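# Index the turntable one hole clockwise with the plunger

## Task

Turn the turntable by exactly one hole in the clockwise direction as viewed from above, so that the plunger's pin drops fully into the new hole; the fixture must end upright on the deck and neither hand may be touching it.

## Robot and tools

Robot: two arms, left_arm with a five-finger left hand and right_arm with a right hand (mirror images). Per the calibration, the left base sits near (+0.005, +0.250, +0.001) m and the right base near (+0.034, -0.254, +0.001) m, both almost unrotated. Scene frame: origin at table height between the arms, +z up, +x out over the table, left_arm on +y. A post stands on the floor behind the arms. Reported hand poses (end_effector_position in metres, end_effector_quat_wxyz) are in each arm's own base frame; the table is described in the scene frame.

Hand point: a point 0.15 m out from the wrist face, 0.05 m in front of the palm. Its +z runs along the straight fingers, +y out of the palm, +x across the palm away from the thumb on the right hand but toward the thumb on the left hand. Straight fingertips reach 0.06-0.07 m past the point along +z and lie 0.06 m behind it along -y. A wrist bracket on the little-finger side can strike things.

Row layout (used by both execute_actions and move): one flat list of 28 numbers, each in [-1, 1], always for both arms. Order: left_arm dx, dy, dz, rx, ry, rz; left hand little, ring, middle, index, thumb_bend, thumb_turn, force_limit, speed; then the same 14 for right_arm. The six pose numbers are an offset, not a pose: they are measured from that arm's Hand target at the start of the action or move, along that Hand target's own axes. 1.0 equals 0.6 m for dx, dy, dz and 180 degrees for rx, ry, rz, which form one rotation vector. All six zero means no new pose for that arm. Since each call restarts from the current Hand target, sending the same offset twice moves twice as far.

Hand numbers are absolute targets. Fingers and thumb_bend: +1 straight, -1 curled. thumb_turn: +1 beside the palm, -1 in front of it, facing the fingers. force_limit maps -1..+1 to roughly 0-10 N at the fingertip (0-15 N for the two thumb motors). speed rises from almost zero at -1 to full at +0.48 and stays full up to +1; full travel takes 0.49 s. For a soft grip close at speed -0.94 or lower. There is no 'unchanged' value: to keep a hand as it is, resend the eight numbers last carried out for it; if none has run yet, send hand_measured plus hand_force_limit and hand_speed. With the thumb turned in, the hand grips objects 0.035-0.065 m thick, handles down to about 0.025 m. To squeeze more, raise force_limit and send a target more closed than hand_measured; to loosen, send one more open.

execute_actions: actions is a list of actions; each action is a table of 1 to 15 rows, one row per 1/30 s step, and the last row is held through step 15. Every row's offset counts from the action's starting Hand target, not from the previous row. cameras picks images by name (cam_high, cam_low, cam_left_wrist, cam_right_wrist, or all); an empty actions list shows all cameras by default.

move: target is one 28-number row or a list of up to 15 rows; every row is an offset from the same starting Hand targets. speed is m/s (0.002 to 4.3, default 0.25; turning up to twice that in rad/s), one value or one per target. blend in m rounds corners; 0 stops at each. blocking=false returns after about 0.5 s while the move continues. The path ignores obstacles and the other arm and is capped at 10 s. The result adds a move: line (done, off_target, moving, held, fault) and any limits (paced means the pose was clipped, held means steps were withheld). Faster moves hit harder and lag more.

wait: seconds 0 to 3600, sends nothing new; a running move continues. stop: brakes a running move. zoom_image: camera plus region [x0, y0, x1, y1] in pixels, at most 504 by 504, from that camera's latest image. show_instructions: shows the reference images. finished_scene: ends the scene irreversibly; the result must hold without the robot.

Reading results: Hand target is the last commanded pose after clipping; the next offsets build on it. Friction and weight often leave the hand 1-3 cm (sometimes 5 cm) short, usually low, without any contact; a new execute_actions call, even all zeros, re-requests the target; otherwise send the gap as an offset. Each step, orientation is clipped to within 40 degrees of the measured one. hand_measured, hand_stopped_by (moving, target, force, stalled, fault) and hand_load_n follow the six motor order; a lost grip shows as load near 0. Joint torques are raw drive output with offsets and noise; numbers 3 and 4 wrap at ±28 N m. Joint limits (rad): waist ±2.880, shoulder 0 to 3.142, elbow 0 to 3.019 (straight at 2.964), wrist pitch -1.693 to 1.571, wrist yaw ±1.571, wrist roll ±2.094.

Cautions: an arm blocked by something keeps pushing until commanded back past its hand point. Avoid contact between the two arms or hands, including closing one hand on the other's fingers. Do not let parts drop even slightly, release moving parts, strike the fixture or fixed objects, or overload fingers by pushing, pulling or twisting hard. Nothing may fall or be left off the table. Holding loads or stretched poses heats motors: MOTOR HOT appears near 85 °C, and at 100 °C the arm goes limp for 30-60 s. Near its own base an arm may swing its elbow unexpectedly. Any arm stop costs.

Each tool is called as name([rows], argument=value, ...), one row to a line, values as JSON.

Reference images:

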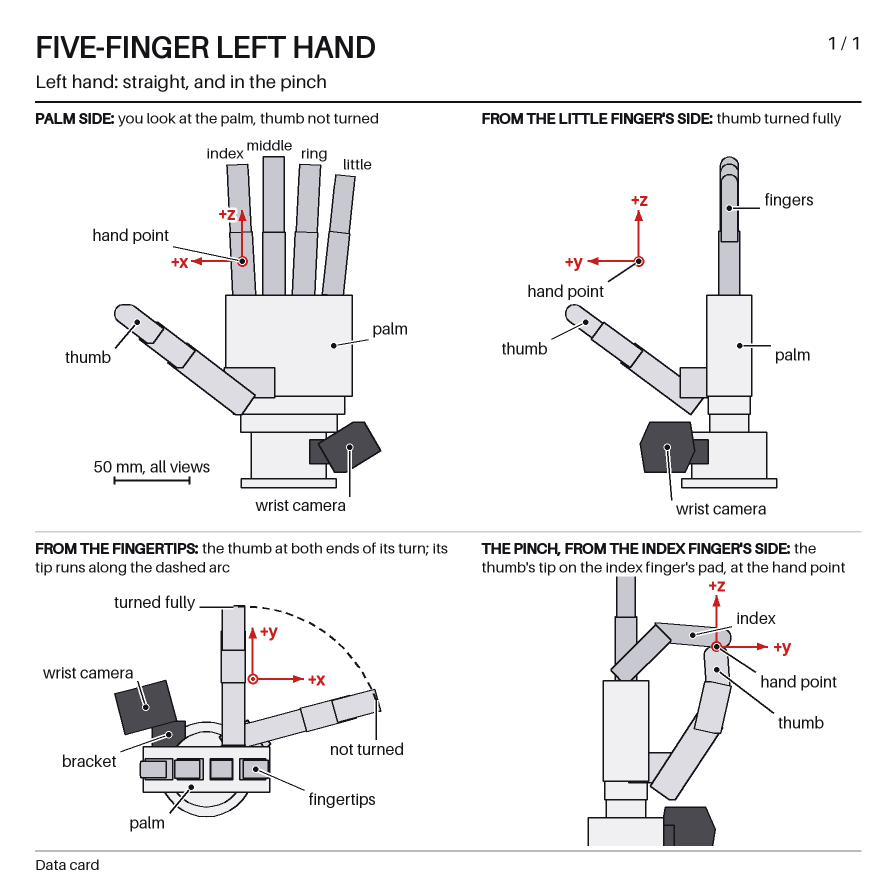

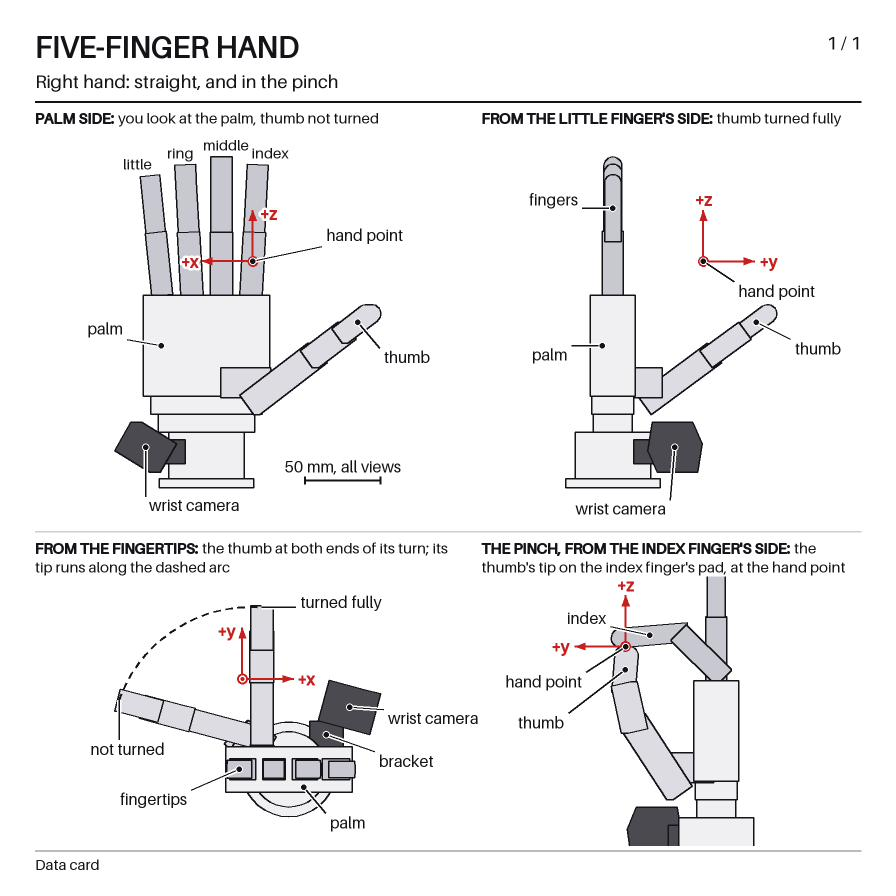

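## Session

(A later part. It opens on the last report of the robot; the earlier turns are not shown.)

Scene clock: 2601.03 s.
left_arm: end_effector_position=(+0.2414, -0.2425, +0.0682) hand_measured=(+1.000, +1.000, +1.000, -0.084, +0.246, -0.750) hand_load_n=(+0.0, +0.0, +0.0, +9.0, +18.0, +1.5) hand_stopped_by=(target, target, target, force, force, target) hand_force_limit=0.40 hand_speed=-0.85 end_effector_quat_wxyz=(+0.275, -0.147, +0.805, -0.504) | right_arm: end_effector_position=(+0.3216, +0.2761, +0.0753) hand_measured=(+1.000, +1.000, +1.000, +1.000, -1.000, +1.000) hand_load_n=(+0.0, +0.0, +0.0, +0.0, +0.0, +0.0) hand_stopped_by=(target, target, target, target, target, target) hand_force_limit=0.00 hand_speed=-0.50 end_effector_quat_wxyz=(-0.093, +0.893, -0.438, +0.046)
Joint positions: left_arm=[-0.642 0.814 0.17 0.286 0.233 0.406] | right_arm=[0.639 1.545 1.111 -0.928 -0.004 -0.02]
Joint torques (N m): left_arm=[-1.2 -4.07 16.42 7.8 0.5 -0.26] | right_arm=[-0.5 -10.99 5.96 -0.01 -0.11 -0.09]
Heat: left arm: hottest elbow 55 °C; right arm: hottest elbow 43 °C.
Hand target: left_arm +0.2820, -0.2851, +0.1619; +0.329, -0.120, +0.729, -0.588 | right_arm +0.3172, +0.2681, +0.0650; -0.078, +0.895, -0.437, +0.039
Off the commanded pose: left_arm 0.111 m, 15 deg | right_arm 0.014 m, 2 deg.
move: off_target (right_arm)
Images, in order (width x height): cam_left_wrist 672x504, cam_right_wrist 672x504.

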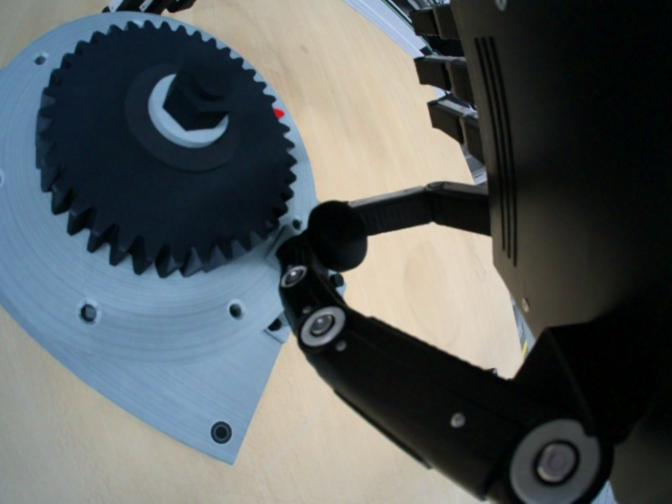

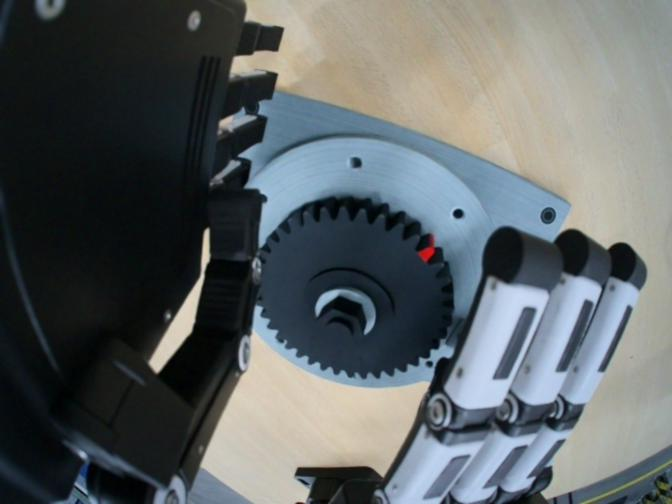

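move(target=[0.0703,0.1675,-0.082,-0.0774,0.0245,-0.0094,1,1,1,-0.5,-0.3,-0.75,0.4,-0.85,0,-0.0116,-0.0657,0,0,0,1,1,1,1,-1,1,0,-0.5], speed=0.08, cameras=["cam_right_wrist","cam_left_wrist"])

zoom_image(camera="cam_left_wrist", region=[230, 150, 430, 320])

Scene clock: 2644.33 s.
left_arm: end_effector_position=(+0.2399, -0.2415, +0.0607) hand_measured=(+1.000, +1.000, +1.000, -0.084, +0.246, -0.750) hand_load_n=(+0.0, +0.0, +0.0, +10.5, +9.5, +0.0) hand_stopped_by=(target, target, target, force, force, target) hand_force_limit=0.40 hand_speed=-0.85 end_effector_quat_wxyz=(+0.275, -0.147, +0.806, -0.503) | right_arm: end_effector_position=(+0.3140, +0.2664, +0.0944) hand_measured=(+1.000, +1.000, +1.000, +1.000, -1.000, +1.000) hand_load_n=(+0.0, +0.0, -0.5, +0.5, +0.0, +0.0) hand_stopped_by=(target, target, target, target, target, target) hand_force_limit=0.00 hand_speed=-0.50 end_effector_quat_wxyz=(-0.072, +0.894, -0.442, +0.036)
Joint positions: left_arm=[-0.642 0.839 0.155 0.324 0.233 0.406] | right_arm=[0.632 1.528 1.144 -1.026 -0.002 -0.02]
Joint torques (N m): left_arm=[-0.56 0.79 8.59 3.15 -0.1 0.1] | right_arm=[-0.09 -13.16 8.16 -0.47 -0.17 -0.08]
Heat: left arm: hottest elbow 56 °C; right arm: hottest elbow 43 °C.
Hand target: left_arm +0.2408, -0.2423, +0.0582; +0.275, -0.147, +0.805, -0.504 | right_arm +0.3172, +0.2682, +0.1049; -0.078, +0.896, -0.436, +0.039
Off the commanded pose: left_arm 0.003 m, 0 deg | right_arm 0.011 m, 1 deg.
move: off_target (right_arm)
Images, in order (width x height): cam_left_wrist 672x504, cam_right_wrist 672x504.

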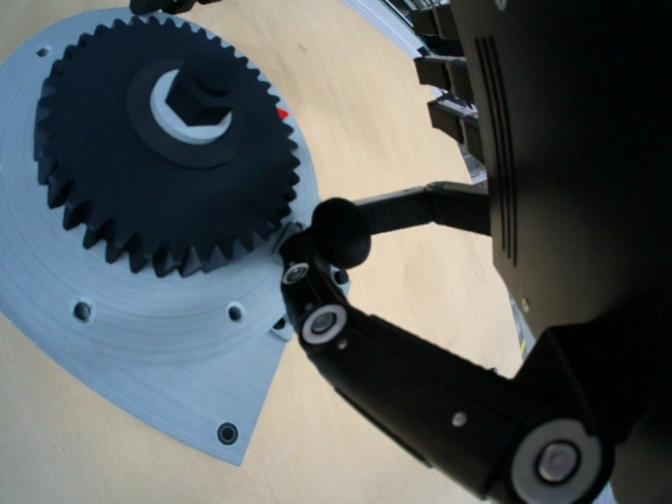

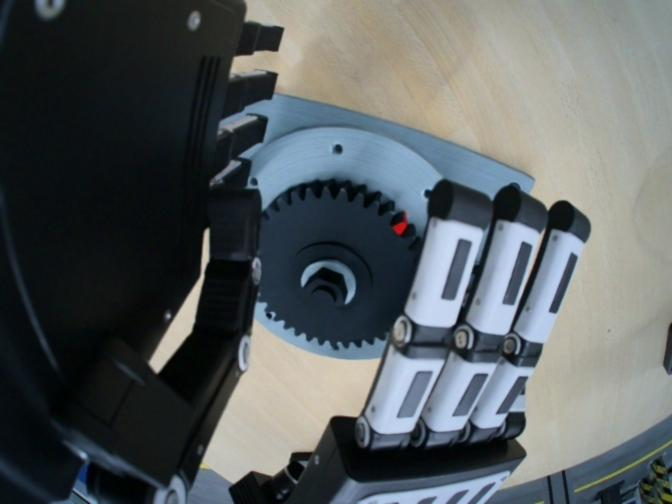

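Scaled by 2.520 from the camera's image (finer frame: 960x720).

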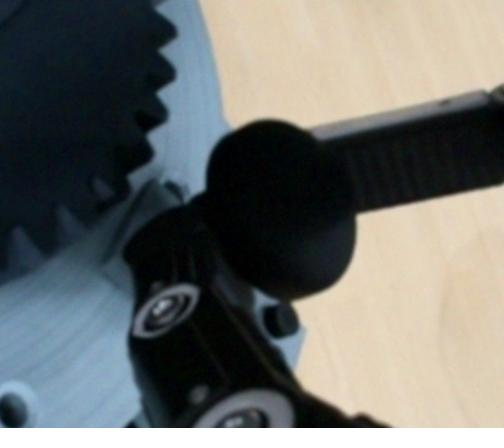

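move([
  [0,0,0,0,0,0,1,1,1,-0.5,-0.3,-0.75,0.4,-0.85,0,-0.0067,-0.0378,0,0,0,1,1,1,1,-1,1,0,-0.5],
  [0,0,0,0,0,0,1,1,1,-0.5,-0.3,-0.75,0.4,-0.85,-0.0983,-0.0053,-0.0382,0,0,0,1,1,1,1,-1,1,0,-0.5],
  [0,0,0,0,0,0,1,1,1,-0.5,-0.3,-0.75,0.4,-0.85,-0.0983,0.0072,0.0325,0,0,0,1,1,1,1,-1,1,0,-0.5],
], speed=0.08, cameras=["cam_right_wrist","cam_left_wrist"])

Scene clock: 2673.23 s.
left_arm: end_effector_position=(+0.2404, -0.2419, +0.0604) hand_measured=(+1.000, +1.000, +1.000, -0.084, +0.246, -0.750) hand_load_n=(+0.0, +0.0, +0.0, +11.5, +8.0, +0.0) hand_stopped_by=(target, target, target, force, force, target) hand_force_limit=0.40 hand_speed=-0.85 end_effector_quat_wxyz=(+0.275, -0.147, +0.806, -0.503) | right_arm: end_effector_position=(+0.2824, +0.3104, +0.0980) hand_measured=(+1.000, +1.000, +1.000, +1.000, -1.000, +1.000) hand_load_n=(+0.0, +0.0, -1.0, +0.0, +0.0, +0.0) hand_stopped_by=(target, target, target, target, target, target) hand_force_limit=0.00 hand_speed=-0.50 end_effector_quat_wxyz=(-0.085, +0.895, -0.436, +0.042)
Joint positions: left_arm=[-0.642 0.845 0.155 0.331 0.233 0.406] | right_arm=[0.756 1.515 1.141 -1.008 0.019 0.091]
Joint torques (N m): left_arm=[-0.38 1.03 8.39 3.04 -0.13 0.1] | right_arm=[0.62 -9.82 6.35 1.1 -0.09 0.17]
Heat: left arm: hottest elbow 52 °C; right arm: hottest elbow 44 °C.
Hand target: left_arm +0.2408, -0.2423, +0.0582; +0.275, -0.147, +0.805, -0.504 | right_arm +0.2802, +0.3140, +0.0850; -0.078, +0.896, -0.436, +0.039
Off the commanded pose: left_arm 0.002 m, 0 deg | right_arm 0.014 m, 1 deg.
move: off_target (right_arm)
Images, in order (width x height): cam_left_wrist 672x504, cam_right_wrist 672x504.

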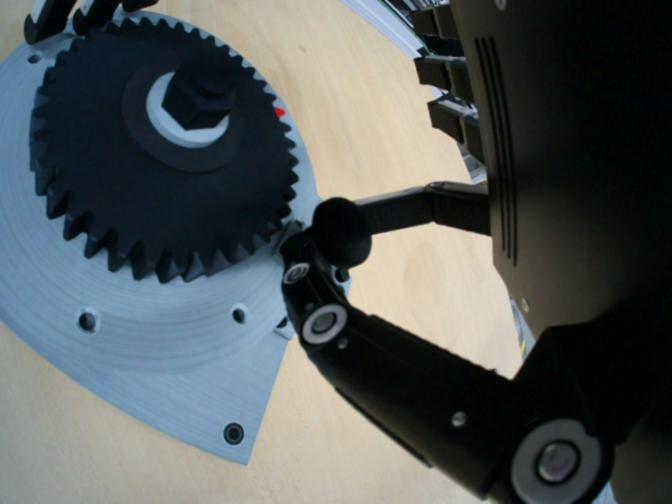

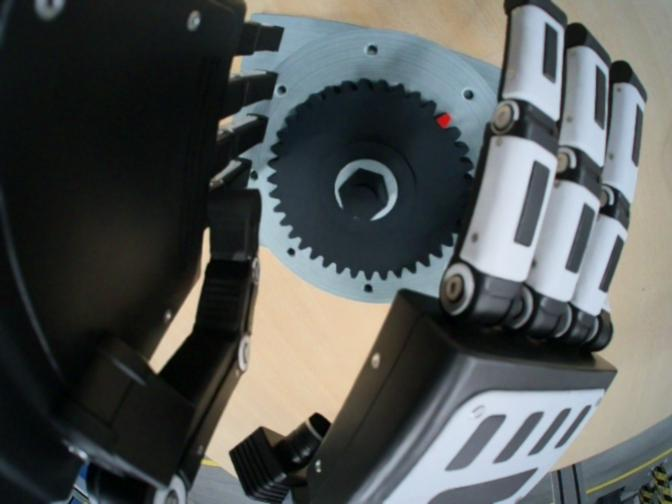

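zoom_image(camera="cam_right_wrist", region=[230, 0, 530, 320])

Scaled by 1.575 from the camera's image (finer frame: 960x720).

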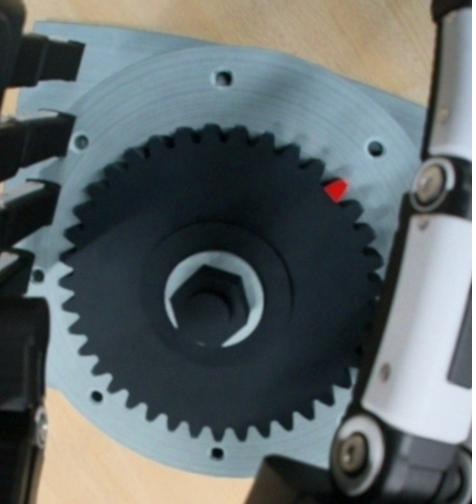

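move(target=[0,0,0,0,0,0,1,1,1,-0.5,-0.3,-0.75,0.4,-0.85,0.0328,0.0088,0.012,0,0,0,1,1,1,1,-1,1,0,-0.5], speed=0.03, cameras=["cam_right_wrist","cam_left_wrist"])

zoom_image(camera="cam_right_wrist", region=[230, 0, 530, 320])

Scene clock: 2810.20 s.
left_arm: end_effector_position=(+0.2404, -0.2419, +0.0604) hand_measured=(+1.000, +1.000, +1.000, -0.084, +0.246, -0.750) hand_load_n=(+0.0, +0.0, +0.0, +11.5, +8.5, +0.0) hand_stopped_by=(target, target, target, force, force, target) hand_force_limit=0.40 hand_speed=-0.85 end_effector_quat_wxyz=(+0.275, -0.147, +0.806, -0.503) | right_arm: end_effector_position=(+0.2838, +0.3070, +0.0965) hand_measured=(+1.000, +1.000, +1.000, +1.000, -1.000, +1.000) hand_load_n=(+0.0, +0.0, -2.0, +0.0, +0.0, +0.0) hand_stopped_by=(target, target, target, target, target, target) hand_force_limit=0.00 hand_speed=-0.50 end_effector_quat_wxyz=(-0.092, +0.898, -0.429, +0.039)
Joint positions: left_arm=[-0.642 0.845 0.155 0.331 0.233 0.406] | right_arm=[0.744 1.507 1.127 -0.99 0.003 0.065]
Joint torques (N m): left_arm=[-0.26 0.85 8.5 3.3 -0.08 0.04] | right_arm=[-1.49 -9.47 5.41 1.36 0.19 -0.04]
Heat: left arm: hottest elbow 44 °C; right arm: hottest elbow 40 °C.
Hand target: left_arm +0.2408, -0.2423, +0.0582; +0.275, -0.147, +0.805, -0.504 | right_arm +0.2892, +0.2962, +0.0771; -0.078, +0.895, -0.436, +0.039
Off the commanded pose: left_arm 0.002 m, 0 deg | right_arm 0.023 m, 2 deg.
move: off_target (right_arm)
Images, in order (width x height): cam_left_wrist 672x504, cam_right_wrist 672x504.

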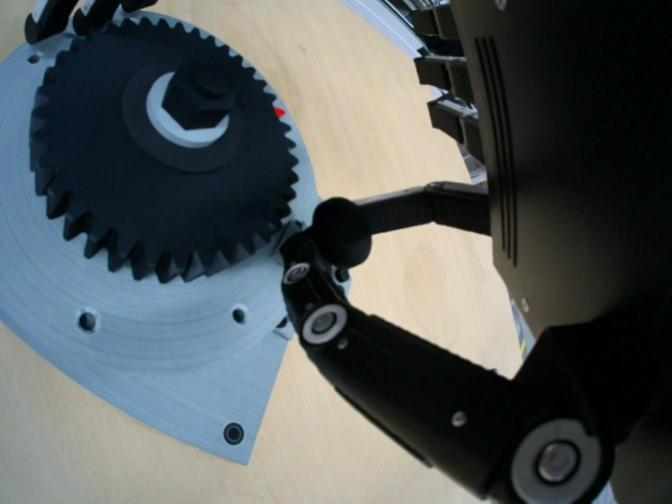

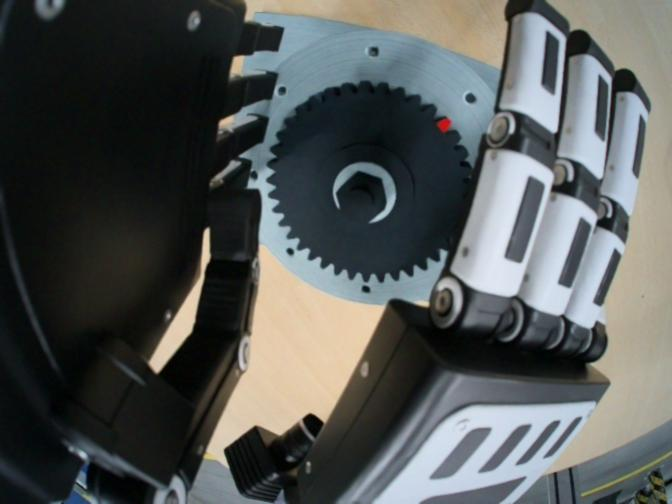

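Scaled by 1.575 from the camera's image (finer frame: 960x720).

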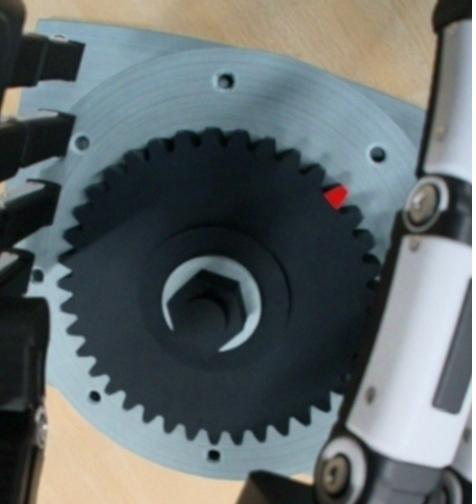

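move(target=[0,0,0,0,0,0,1,1,1,-0.5,-0.3,-0.75,0.4,-0.85,0.0365,0.0085,0.0075,0,0,0,1,1,1,1,-1,1,0,-0.5], speed=0.03, cameras=["cam_right_wrist","cam_left_wrist"])

zoom_image(camera="cam_right_wrist", region=[230, 0, 530, 320])

Scene clock: 2818.20 s.
left_arm: end_effector_position=(+0.2404, -0.2419, +0.0604) hand_measured=(+1.000, +1.000, +1.000, -0.084, +0.246, -0.750) hand_load_n=(+0.0, +0.0, +0.0, +11.5, +8.5, +0.0) hand_stopped_by=(target, target, target, force, force, target) hand_force_limit=0.40 hand_speed=-0.85 end_effector_quat_wxyz=(+0.275, -0.147, +0.806, -0.503) | right_arm: end_effector_position=(+0.2857, +0.3016, +0.0955) hand_measured=(+1.000, +1.000, +1.000, +1.000, -1.000, +1.000) hand_load_n=(+0.0, +0.0, -1.0, +0.0, +0.0, +0.0) hand_stopped_by=(target, target, target, target, target, target) hand_force_limit=0.00 hand_speed=-0.50 end_effector_quat_wxyz=(-0.105, +0.902, -0.417, +0.029)
Joint positions: left_arm=[-0.642 0.845 0.155 0.331 0.233 0.406] | right_arm=[0.722 1.495 1.109 -0.968 -0.032 0.02]
Joint torques (N m): left_arm=[-0.91 0.21 8.44 3.02 -0.13 0.11] | right_arm=[-3.25 -9.05 5.04 1.06 1.05 -0.09]
Heat: left arm: hottest elbow 44 °C; right arm: hottest elbow 41 °C.
Hand target: left_arm +0.2408, -0.2423, +0.0582; +0.275, -0.147, +0.805, -0.504 | right_arm +0.2993, +0.2763, +0.0717; -0.078, +0.896, -0.436, +0.039
Off the commanded pose: left_arm 0.002 m, 0 deg | right_arm 0.037 m, 4 deg.
move: off_target (right_arm)
Images, in order (width x height): cam_left_wrist 672x504, cam_right_wrist 672x504.

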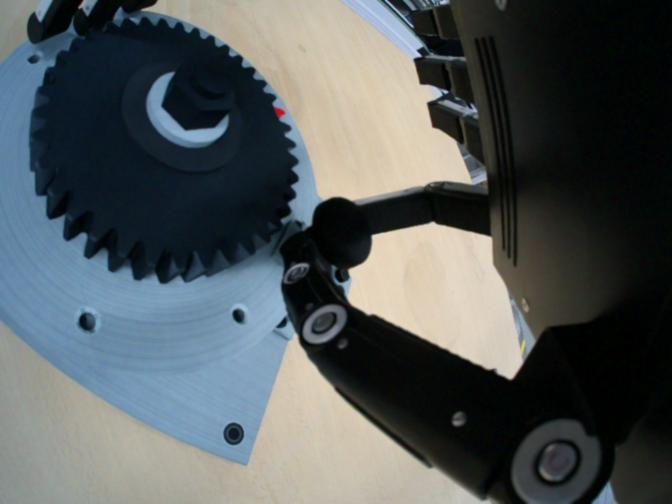

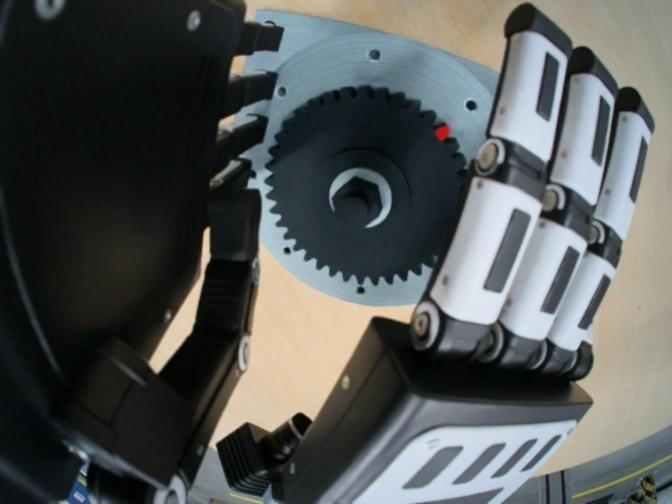

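Scaled by 1.575 from the camera's image (finer frame: 960x720).

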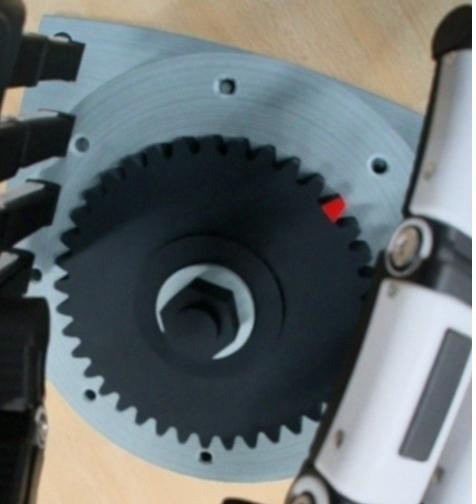

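move([
  [0,0,0,0,0,0,1,1,1,-0.5,-0.3,-0.75,0.4,-0.85,-0.0156,-0.001,0,0,0,0,1,1,1,1,-1,1,0,-0.5],
  [-0.0595,-0.1555,0.0282,0.066,-0.021,0.008,1,1,1,-0.5,-0.3,-0.75,0.4,-0.85,-0.0156,-0.001,0,0,0,0,1,1,1,1,-1,1,0,-0.5],
], speed=0.06, cameras=["cam_right_wrist","cam_left_wrist"])

zoom_image(camera="cam_right_wrist", region=[230, 0, 530, 320])

Scene clock: 2854.60 s.
left_arm: end_effector_position=(+0.2410, -0.2432, +0.0637) hand_measured=(+1.000, +1.000, +1.000, -0.084, +0.246, -0.750) hand_load_n=(+0.0, +0.0, +0.0, +13.0, +10.0, +0.0) hand_stopped_by=(target, target, target, force, force, target) hand_force_limit=0.40 hand_speed=-0.85 end_effector_quat_wxyz=(+0.277, -0.146, +0.802, -0.508) | right_arm: end_effector_position=(+0.2857, +0.3019, +0.0956) hand_measured=(+1.000, +1.000, +1.000, +1.000, -1.000, +1.000) hand_load_n=(+0.0, +0.0, -1.0, +0.0, -0.5, +0.0) hand_stopped_by=(target, target, target, target, target, target) hand_force_limit=0.00 hand_speed=-0.50 end_effector_quat_wxyz=(-0.105, +0.901, -0.419, +0.029)
Joint positions: left_arm=[-0.642 0.84 0.155 0.338 0.236 0.403] | right_arm=[0.722 1.495 1.109 -0.968 -0.032 0.024]
Joint torques (N m): left_arm=[-0.32 -5.3 16.1 5.82 0.34 -0.25] | right_arm=[-1.96 -8.82 5.22 1.07 1.18 0.08]
Heat: left arm: hottest elbow 44 °C; right arm: hottest elbow 40 °C.
Hand target: left_arm +0.2758, -0.2782, +0.1461; +0.321, -0.125, +0.741, -0.576 | right_arm +0.2940, +0.2841, +0.0718; -0.078, +0.895, -0.437, +0.039
Off the commanded pose: left_arm 0.096 m, 12 deg | right_arm 0.031 m, 4 deg.
move: off_target (left_arm, right_arm)
Images, in order (width x height): cam_left_wrist 672x504, cam_right_wrist 672x504.

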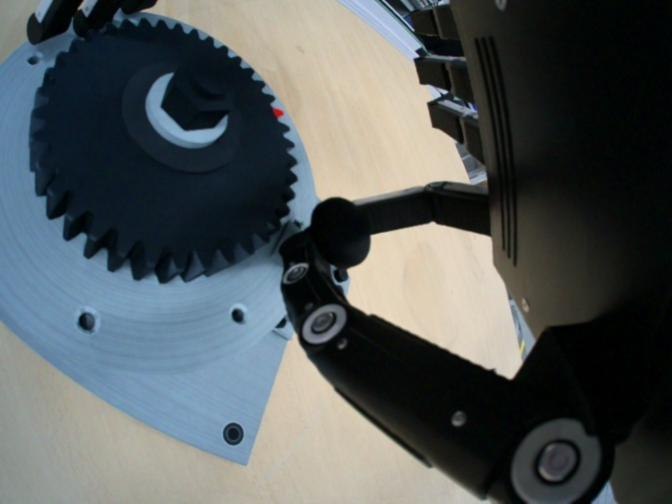

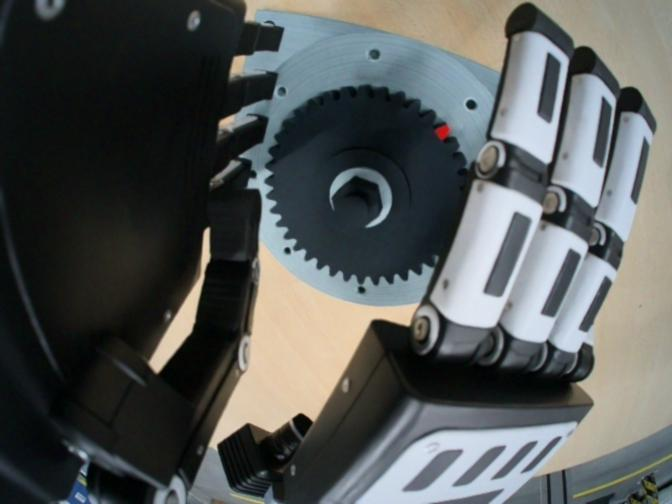

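Scaled by 1.575 from the camera's image (finer frame: 960x720).

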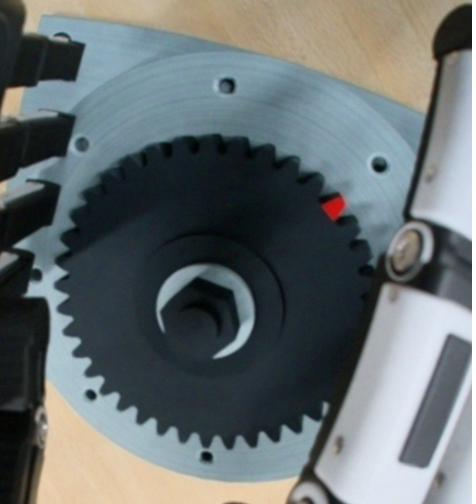

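move([
  [0,0,0,0,0,0,1,1,1,-0.5,-0.3,-0.75,0.4,-0.85,0.0147,0.0077,0.0258,0,0,0,1,1,1,1,-1,1,0,-0.5],
  [-0.01,-0.0265,0.0117,0.012,-0.004,0.001,1,1,1,-0.5,-0.3,-0.75,0.4,-0.85,0.0147,0.0077,0.0258,0,0,0,1,1,1,1,-1,1,0,-0.5],
], speed=0.05, cameras=["cam_right_wrist","cam_left_wrist"])

Scene clock: 2880.10 s.
left_arm: end_effector_position=(+0.2414, -0.2438, +0.0650) hand_measured=(+1.000, +1.000, +1.000, -0.084, +0.246, -0.750) hand_load_n=(+0.0, +0.0, +0.0, +13.0, +12.5, +0.0) hand_stopped_by=(target, target, target, force, force, target) hand_force_limit=0.40 hand_speed=-0.85 end_effector_quat_wxyz=(+0.277, -0.146, +0.801, -0.510) | right_arm: end_effector_position=(+0.2875, +0.2968, +0.0934) hand_measured=(+1.000, +1.000, +1.000, +1.000, -1.000, +1.000) hand_load_n=(+0.0, +0.0, -4.0, +0.0, +0.0, +0.0) hand_stopped_by=(target, target, target, target, target, target) hand_force_limit=0.00 hand_speed=-0.50 end_effector_quat_wxyz=(-0.113, +0.899, -0.420, +0.035)
Joint positions: left_arm=[-0.642 0.838 0.155 0.342 0.236 0.4] | right_arm=[0.711 1.478 1.084 -0.94 -0.029 0.019]
Joint torques (N m): left_arm=[-1.14 -5.77 17.52 6.24 0.32 -0.24] | right_arm=[-2.49 -6.07 4.77 1.72 0.95 -0.06]
Heat: left arm: hottest elbow 49 °C; right arm: hottest elbow 39 °C.
Hand target: left_arm +0.2818, -0.2852, +0.1621; +0.329, -0.121, +0.729, -0.589 | right_arm +0.2981, +0.2759, +0.0559; -0.078, +0.896, -0.436, +0.039
Off the commanded pose: left_arm 0.113 m, 14 deg | right_arm 0.044 m, 5 deg.
move: off_target (left_arm, right_arm)
Images, in order (width x height): cam_left_wrist 672x504, cam_right_wrist 672x504.

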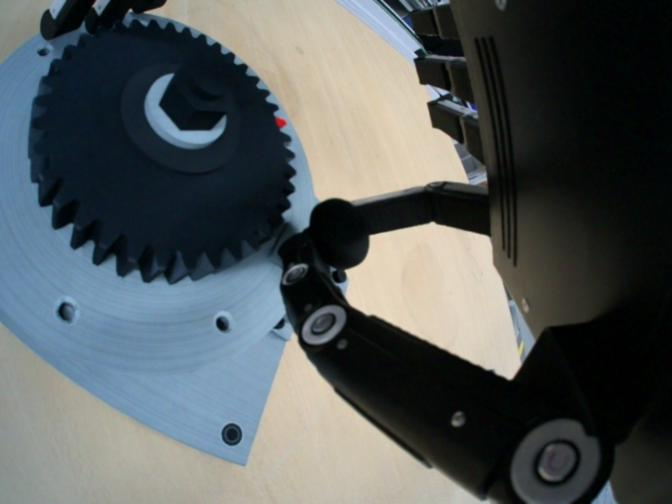

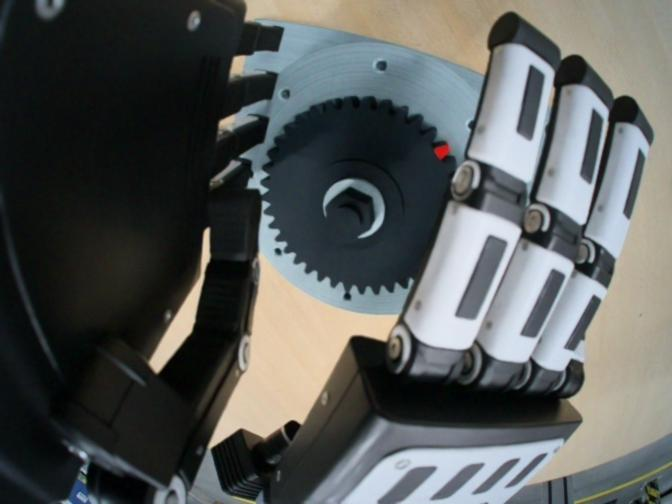

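move(target=[0,0,0,0,0,0,1,1,1,-0.5,-0.3,-0.75,0.4,-0.85,0.0232,0.0068,0.0072,0,0,0,1,1,1,1,-1,1,0,-0.5], speed=0.03, cameras=["cam_right_wrist","cam_left_wrist"])

zoom_image(camera="cam_right_wrist", region=[230, 0, 530, 340])

Scene clock: 2890.70 s.
left_arm: end_effector_position=(+0.2414, -0.2437, +0.0648) hand_measured=(+1.000, +1.000, +1.000, -0.084, +0.246, -0.750) hand_load_n=(+0.0, +0.0, +0.0, +12.5, +12.5, +0.0) hand_stopped_by=(target, target, target, force, force, target) hand_force_limit=0.40 hand_speed=-0.85 end_effector_quat_wxyz=(+0.277, -0.147, +0.801, -0.510) | right_arm: end_effector_position=(+0.2881, +0.2942, +0.0951) hand_measured=(+1.000, +1.000, +1.000, +1.000, -1.000, +1.000) hand_load_n=(+0.0, +0.0, -1.5, +0.0, +0.0, +0.0) hand_stopped_by=(target, target, target, target, target, target) hand_force_limit=0.00 hand_speed=-0.50 end_effector_quat_wxyz=(-0.116, +0.900, -0.419, +0.034)
Joint positions: left_arm=[-0.642 0.839 0.155 0.342 0.235 0.399] | right_arm=[0.704 1.471 1.081 -0.941 -0.034 0.01]
Joint torques (N m): left_arm=[-1.38 -4.78 16.75 6.02 0.38 -0.15] | right_arm=[0.26 -10.93 6.93 0.42 0.04 0.04]
Heat: left arm: hottest elbow 51 °C; right arm: hottest elbow 39 °C.
Hand target: left_arm +0.2818, -0.2852, +0.1621; +0.329, -0.121, +0.729, -0.589 | right_arm +0.2883, +0.2945, +0.0931; -0.113, +0.900, -0.419, +0.035 (not the last commanded pose)
Off the commanded pose: left_arm 0.113 m, 14 deg | right_arm 0.056 m, 5 deg.
led back after a hold (left arm): the arm was led back toward your command in small steps, so it may still be short of it.
move: held (right_arm; a check stopped the path); limits=held
pose unreachable (left arm): on one or more control steps of this call, first in action 0 (counted from 0), this arm could not follow its commanded pose, so it was not sent that pose on those steps. It may still have moved: this result reports where it is.
cause: moving toward the commanded pose would bring a part of the arm too close to another arm (a part of this arm just beyond joint 6 (wrist roll) and a part of the right arm just beyond its joint 5 (wrist yaw), along the way the arms are being sent, or toward where that arm still pushes).
pose unreachable (right arm): on one or more control steps of this call, first in action 0 (counted from 0), this arm could not follow its commanded pose, so it was not sent that pose on those steps. It may still have moved: this result reports where it is.
cause: moving toward the commanded pose would bring a part of the arm too close to another arm (a part of this arm just beyond joint 5 (wrist yaw) and a part of the left arm just beyond its joint 6 (wrist roll), along the way the arms are being sent, or toward where that arm still pushes).
Images, in order (width x height): cam_left_wrist 672x504, cam_right_wrist 672x504.

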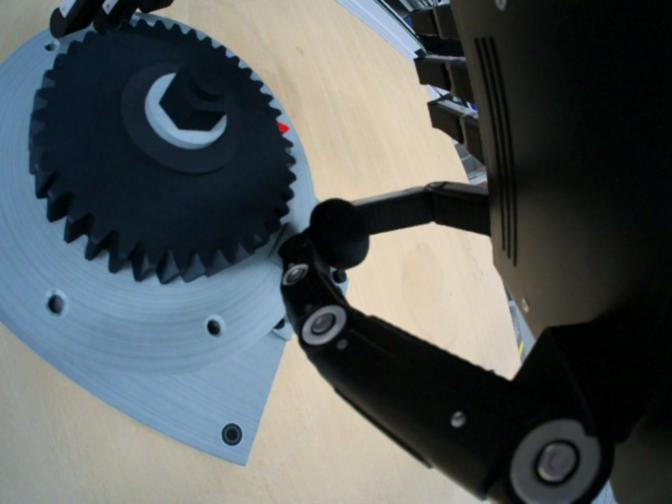

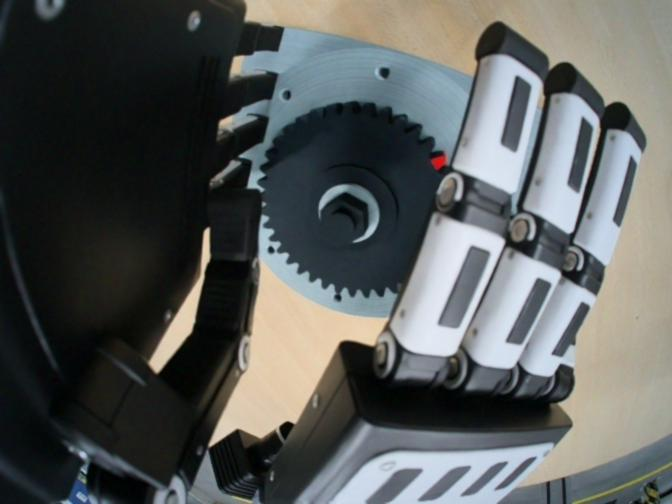

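Scaled by 1.482 from the camera's image (finer frame: 960x720).

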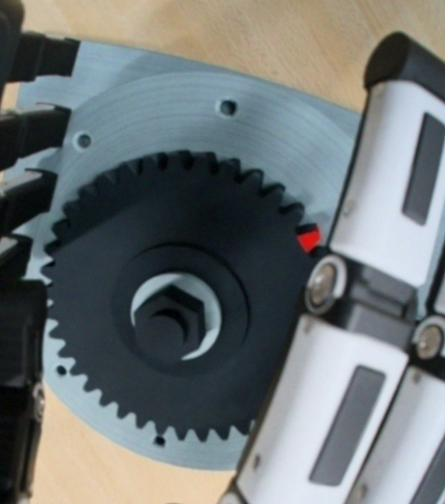

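move([
  [0.0703,0.1675,-0.082,-0.0774,0.0245,-0.0094,1,1,1,-0.5,-0.3,-0.75,0.4,-0.85,-0.0013,-0.0087,-0.0357,-0.01,0.006,0.005,1,1,1,1,-1,1,0,-0.5],
  [0.0703,0.1675,-0.082,-0.0774,0.0245,-0.0094,1,1,1,-0.5,-0.3,-0.75,0.4,-0.85,-0.0475,-0.023,-0.0303,-0.0191,0.0129,0.0097,1,1,1,1,-1,1,0,-0.5],
], speed=0.08, cameras=["cam_right_wrist","cam_left_wrist"])

Scene clock: 2969.13 s.
left_arm: end_effector_position=(+0.2405, -0.2425, +0.0612) hand_measured=(+1.000, +1.000, +1.000, -0.084, +0.246, -0.750) hand_load_n=(+0.0, +0.0, +0.0, +11.5, +10.0, +0.0) hand_stopped_by=(target, target, target, force, force, target) hand_force_limit=0.40 hand_speed=-0.85 end_effector_quat_wxyz=(+0.275, -0.149, +0.803, -0.506) | right_arm: end_effector_position=(+0.2757, +0.3036, +0.1050) hand_measured=(+1.000, +1.000, +1.000, +1.000, -1.000, +1.000) hand_load_n=(+0.0, +0.0, +0.0, +0.0, +0.0, +0.0) hand_stopped_by=(target, target, target, target, target, target) hand_force_limit=0.00 hand_speed=-0.50 end_effector_quat_wxyz=(-0.068, +0.893, -0.443, +0.043)
Joint positions: left_arm=[-0.642 0.846 0.152 0.341 0.233 0.399] | right_arm=[0.76 1.504 1.148 -1.057 0.033 0.107]
Joint torques (N m): left_arm=[-1.03 0.56 8.57 2.92 -0.13 0.1] | right_arm=[1.55 -10.7 9.85 -0.32 -0.48 0.15]
Heat: left arm: hottest elbow 59 °C; right arm: hottest elbow 40 °C.
Hand target: left_arm +0.2407, -0.2428, +0.0583; +0.275, -0.148, +0.805, -0.505 | right_arm +0.2773, +0.3216, +0.1149; -0.079, +0.896, -0.436, +0.039
Off the commanded pose: left_arm 0.003 m, 0 deg | right_arm 0.021 m, 1 deg.
move: off_target (right_arm)
Images, in order (width x height): cam_left_wrist 672x504, cam_right_wrist 672x504.

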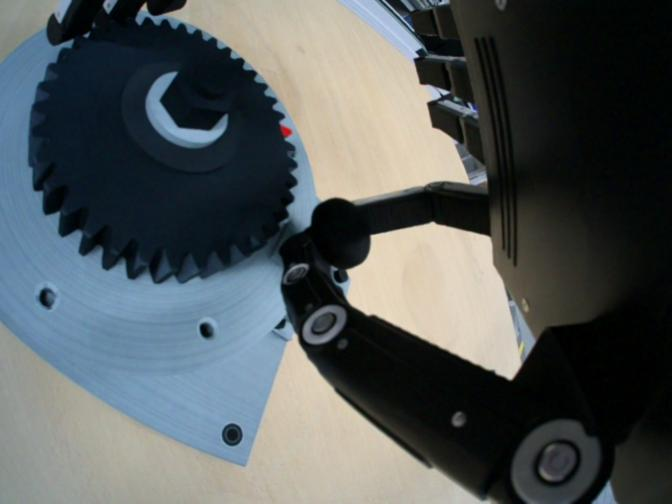

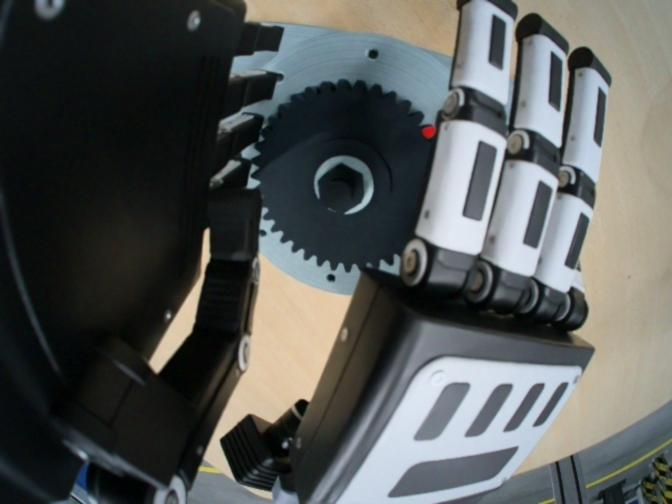

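move([
  [0,0,0,0,0,0,1,1,1,-0.5,-0.3,-0.75,0.4,-0.85,-0.0142,-0.0073,0.0098,0,0,0,1,1,1,1,-1,1,0,-0.5],
  [0,0,0,0,0,0,1,1,1,-0.5,-0.3,-0.75,0.4,-0.85,-0.0089,0.0048,0.055,0,0,0,1,1,1,1,-1,1,0,-0.5],
], speed=0.06, cameras=["cam_right_wrist","cam_left_wrist"])

Scene clock: 3008.20 s.
left_arm: end_effector_position=(+0.2405, -0.2425, +0.0612) hand_measured=(+1.000, +1.000, +1.000, -0.084, +0.246, -0.750) hand_load_n=(+0.0, +0.0, +0.0, +11.5, +10.5, +0.0) hand_stopped_by=(target, target, target, force, force, target) hand_force_limit=0.40 hand_speed=-0.85 end_effector_quat_wxyz=(+0.275, -0.149, +0.803, -0.506) | right_arm: end_effector_position=(+0.2726, +0.3189, +0.0988) hand_measured=(+1.000, +1.000, +1.000, +1.000, -1.000, +1.000) hand_load_n=(+0.0, +0.5, -5.0, +0.0, +0.0, +0.0) hand_stopped_by=(target, target, target, target, target, target) hand_force_limit=0.00 hand_speed=-0.50 end_effector_quat_wxyz=(-0.075, +0.895, -0.439, +0.039)
Joint positions: left_arm=[-0.642 0.846 0.152 0.341 0.233 0.399] | right_arm=[0.786 1.526 1.155 -1.033 0.026 0.125]
Joint torques (N m): left_arm=[0.03 0.62 8.43 3.06 -0.19 0.11] | right_arm=[0.38 -9.35 6.34 2.52 -0.16 0.04]
Heat: left arm: hottest elbow 53 °C; right arm: hottest elbow 44 °C.
Hand target: left_arm +0.2407, -0.2428, +0.0583; +0.275, -0.148, +0.805, -0.505 | right_arm +0.2764, +0.3276, +0.0819; -0.078, +0.896, -0.436, +0.039
Off the commanded pose: left_arm 0.003 m, 0 deg | right_arm 0.019 m, 1 deg.
move: off_target (right_arm)
Images, in order (width x height): cam_left_wrist 672x504, cam_right_wrist 672x504.

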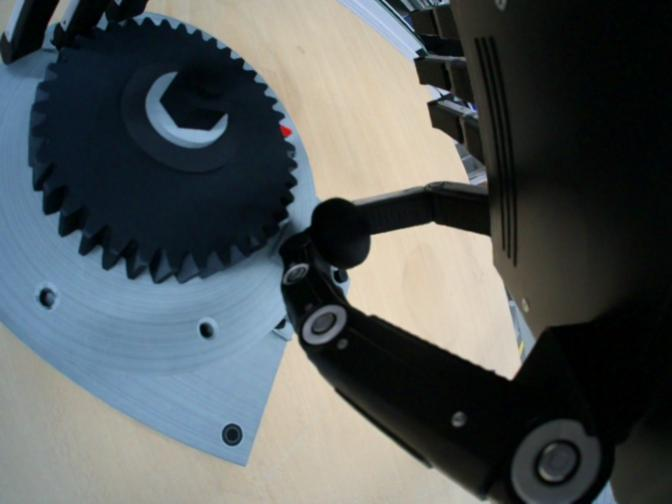

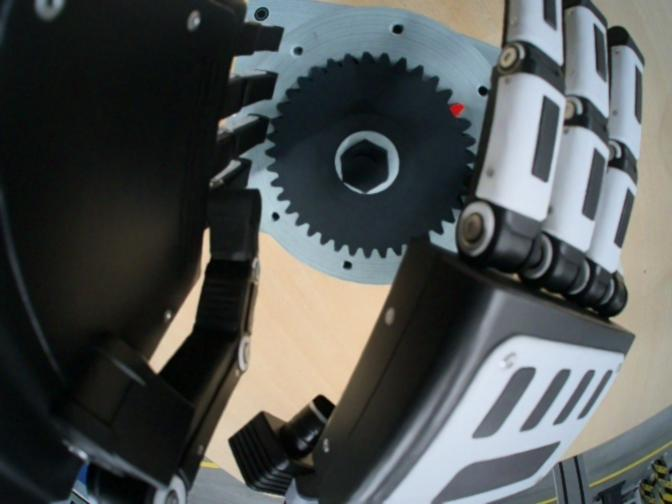

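move([
  [0.0,0.01,0.003,0,0,0,1,1,1,-0.5,-0.3,-0.75,0.4,-0.85,0.0,0.0049,0.0279,0,0,0,1,1,1,1,-1,1,0,-0.5],
  [0.0,0.01,0.003,0,0,0,1,1,1,-0.5,-0.3,-0.75,0.4,-0.85,0.0355,-0.001,0.0275,0,0,0,1,1,1,1,-1,1,0,-0.5],
], speed=0.03, cameras=["cam_left_wrist","cam_right_wrist"])

Scene clock: 3020.73 s.
left_arm: end_effector_position=(+0.2432, -0.2435, +0.0601) hand_measured=(+1.000, +1.000, +1.000, -0.084, +0.246, -0.750) hand_load_n=(+0.0, +0.0, +0.0, +11.5, +8.5, -1.5) hand_stopped_by=(target, target, target, force, force, target) hand_force_limit=0.40 hand_speed=-0.85 end_effector_quat_wxyz=(+0.278, -0.149, +0.801, -0.510) | right_arm: end_effector_position=(+0.2804, +0.3179, +0.0963) hand_measured=(+1.000, +1.000, +1.000, +1.000, -1.000, +1.000) hand_load_n=(+0.0, +0.0, -4.5, +0.0, +0.0, +0.0) hand_stopped_by=(target, target, target, target, target, target) hand_force_limit=0.00 hand_speed=-0.50 end_effector_quat_wxyz=(-0.096, +0.898, -0.428, +0.039)
Joint positions: left_arm=[-0.638 0.87 0.149 0.379 0.237 0.399] | right_arm=[0.767 1.516 1.136 -0.985 0.005 0.085]
Joint torques (N m): left_arm=[-0.26 0.97 7.86 3.29 0.04 0.17] | right_arm=[-1.38 -6.89 5.94 2.19 0.25 -0.02]
Heat: left arm: hottest elbow 51 °C; right arm: hottest elbow 44 °C.
Hand target: left_arm +0.2419, -0.2414, +0.0522; +0.275, -0.148, +0.805, -0.505 | right_arm +0.2921, +0.3130, +0.0658; -0.078, +0.896, -0.436, +0.039
Off the commanded pose: left_arm 0.008 m, 1 deg | right_arm 0.033 m, 2 deg.
move: off_target (right_arm)

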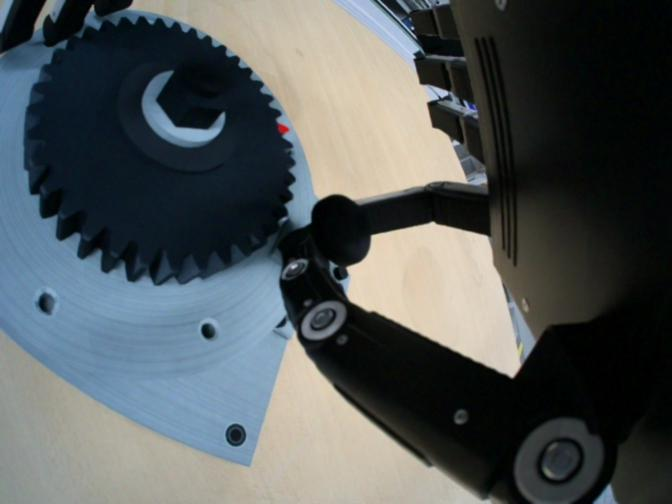

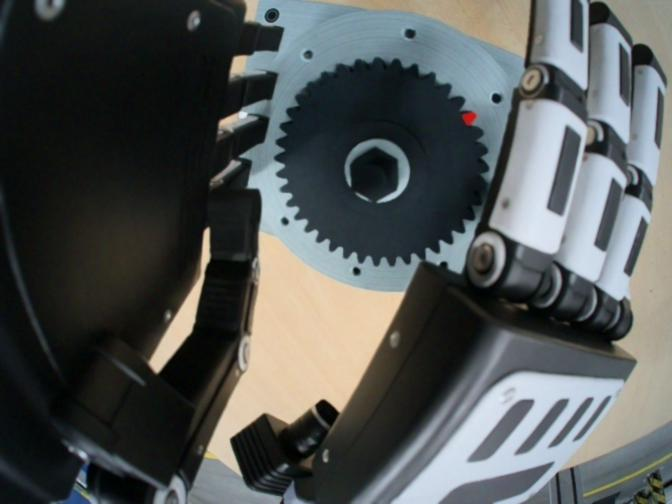

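move([
  [-0.0632,-0.18,0.035,0.07,-0.022,0.0085,1,1,1,-0.5,-0.3,-0.75,0.4,-0.85,0,0,0,0,0,0,1,1,1,1,-1,1,0,-0.5],
  [-0.0632,-0.18,0.035,0.07,-0.022,0.0085,1,1,1,-0.5,-0.3,-0.75,0.4,-0.85,0.017,0.0,-0.001,0,0,0,1,1,1,1,-1,1,0,-0.5],
], speed=0.06, cameras=["cam_left_wrist","cam_right_wrist"])

Scene clock: 3033.93 s.
left_arm: end_effector_position=(+0.2439, -0.2441, +0.0640) hand_measured=(+1.000, +1.000, +1.000, -0.084, +0.246, -0.750) hand_load_n=(+0.0, +0.0, +0.0, +13.5, +11.5, -0.5) hand_stopped_by=(target, target, target, force, force, target) hand_force_limit=0.40 hand_speed=-0.85 end_effector_quat_wxyz=(+0.282, -0.148, +0.797, -0.513) | right_arm: end_effector_position=(+0.2820, +0.3160, +0.0966) hand_measured=(+1.000, +1.000, +1.000, +1.000, -1.000, +1.000) hand_load_n=(+0.0, +0.0, -4.5, +0.0, +0.0, +0.0) hand_stopped_by=(target, target, target, target, target, target) hand_force_limit=0.00 hand_speed=-0.50 end_effector_quat_wxyz=(-0.098, +0.900, -0.422, +0.034)
Joint positions: left_arm=[-0.64 0.858 0.149 0.379 0.232 0.398] | right_arm=[0.757 1.516 1.136 -0.983 -0.008 0.065]
Joint torques (N m): left_arm=[-2.43 -5.36 17.46 4.46 0.22 -0.21] | right_arm=[-2.32 -7.3 5.87 2.11 0.57 -0.03]
Heat: left arm: hottest elbow 50 °C; right arm: hottest elbow 42 °C.
Hand target: left_arm +0.2805, -0.2854, +0.1528; +0.324, -0.123, +0.736, -0.581 | right_arm +0.2984, +0.3048, +0.0665; -0.078, +0.896, -0.436, +0.039
Off the commanded pose: left_arm 0.105 m, 12 deg | right_arm 0.036 m, 3 deg.
move: off_target (left_arm, right_arm)

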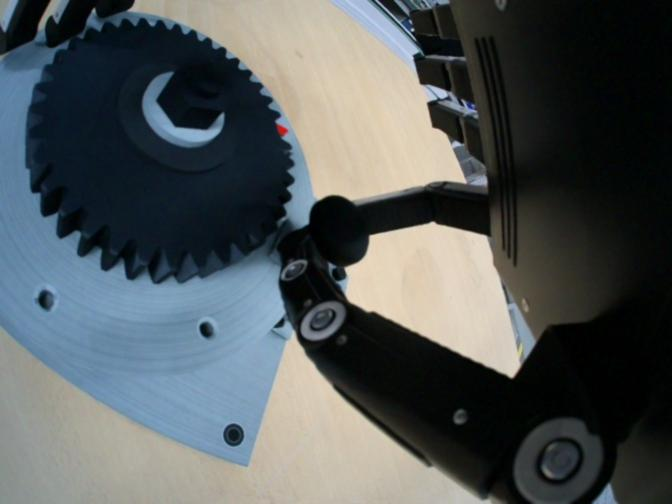

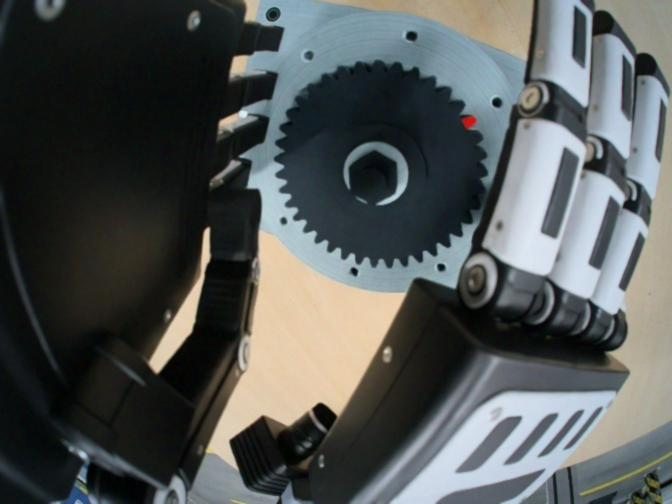

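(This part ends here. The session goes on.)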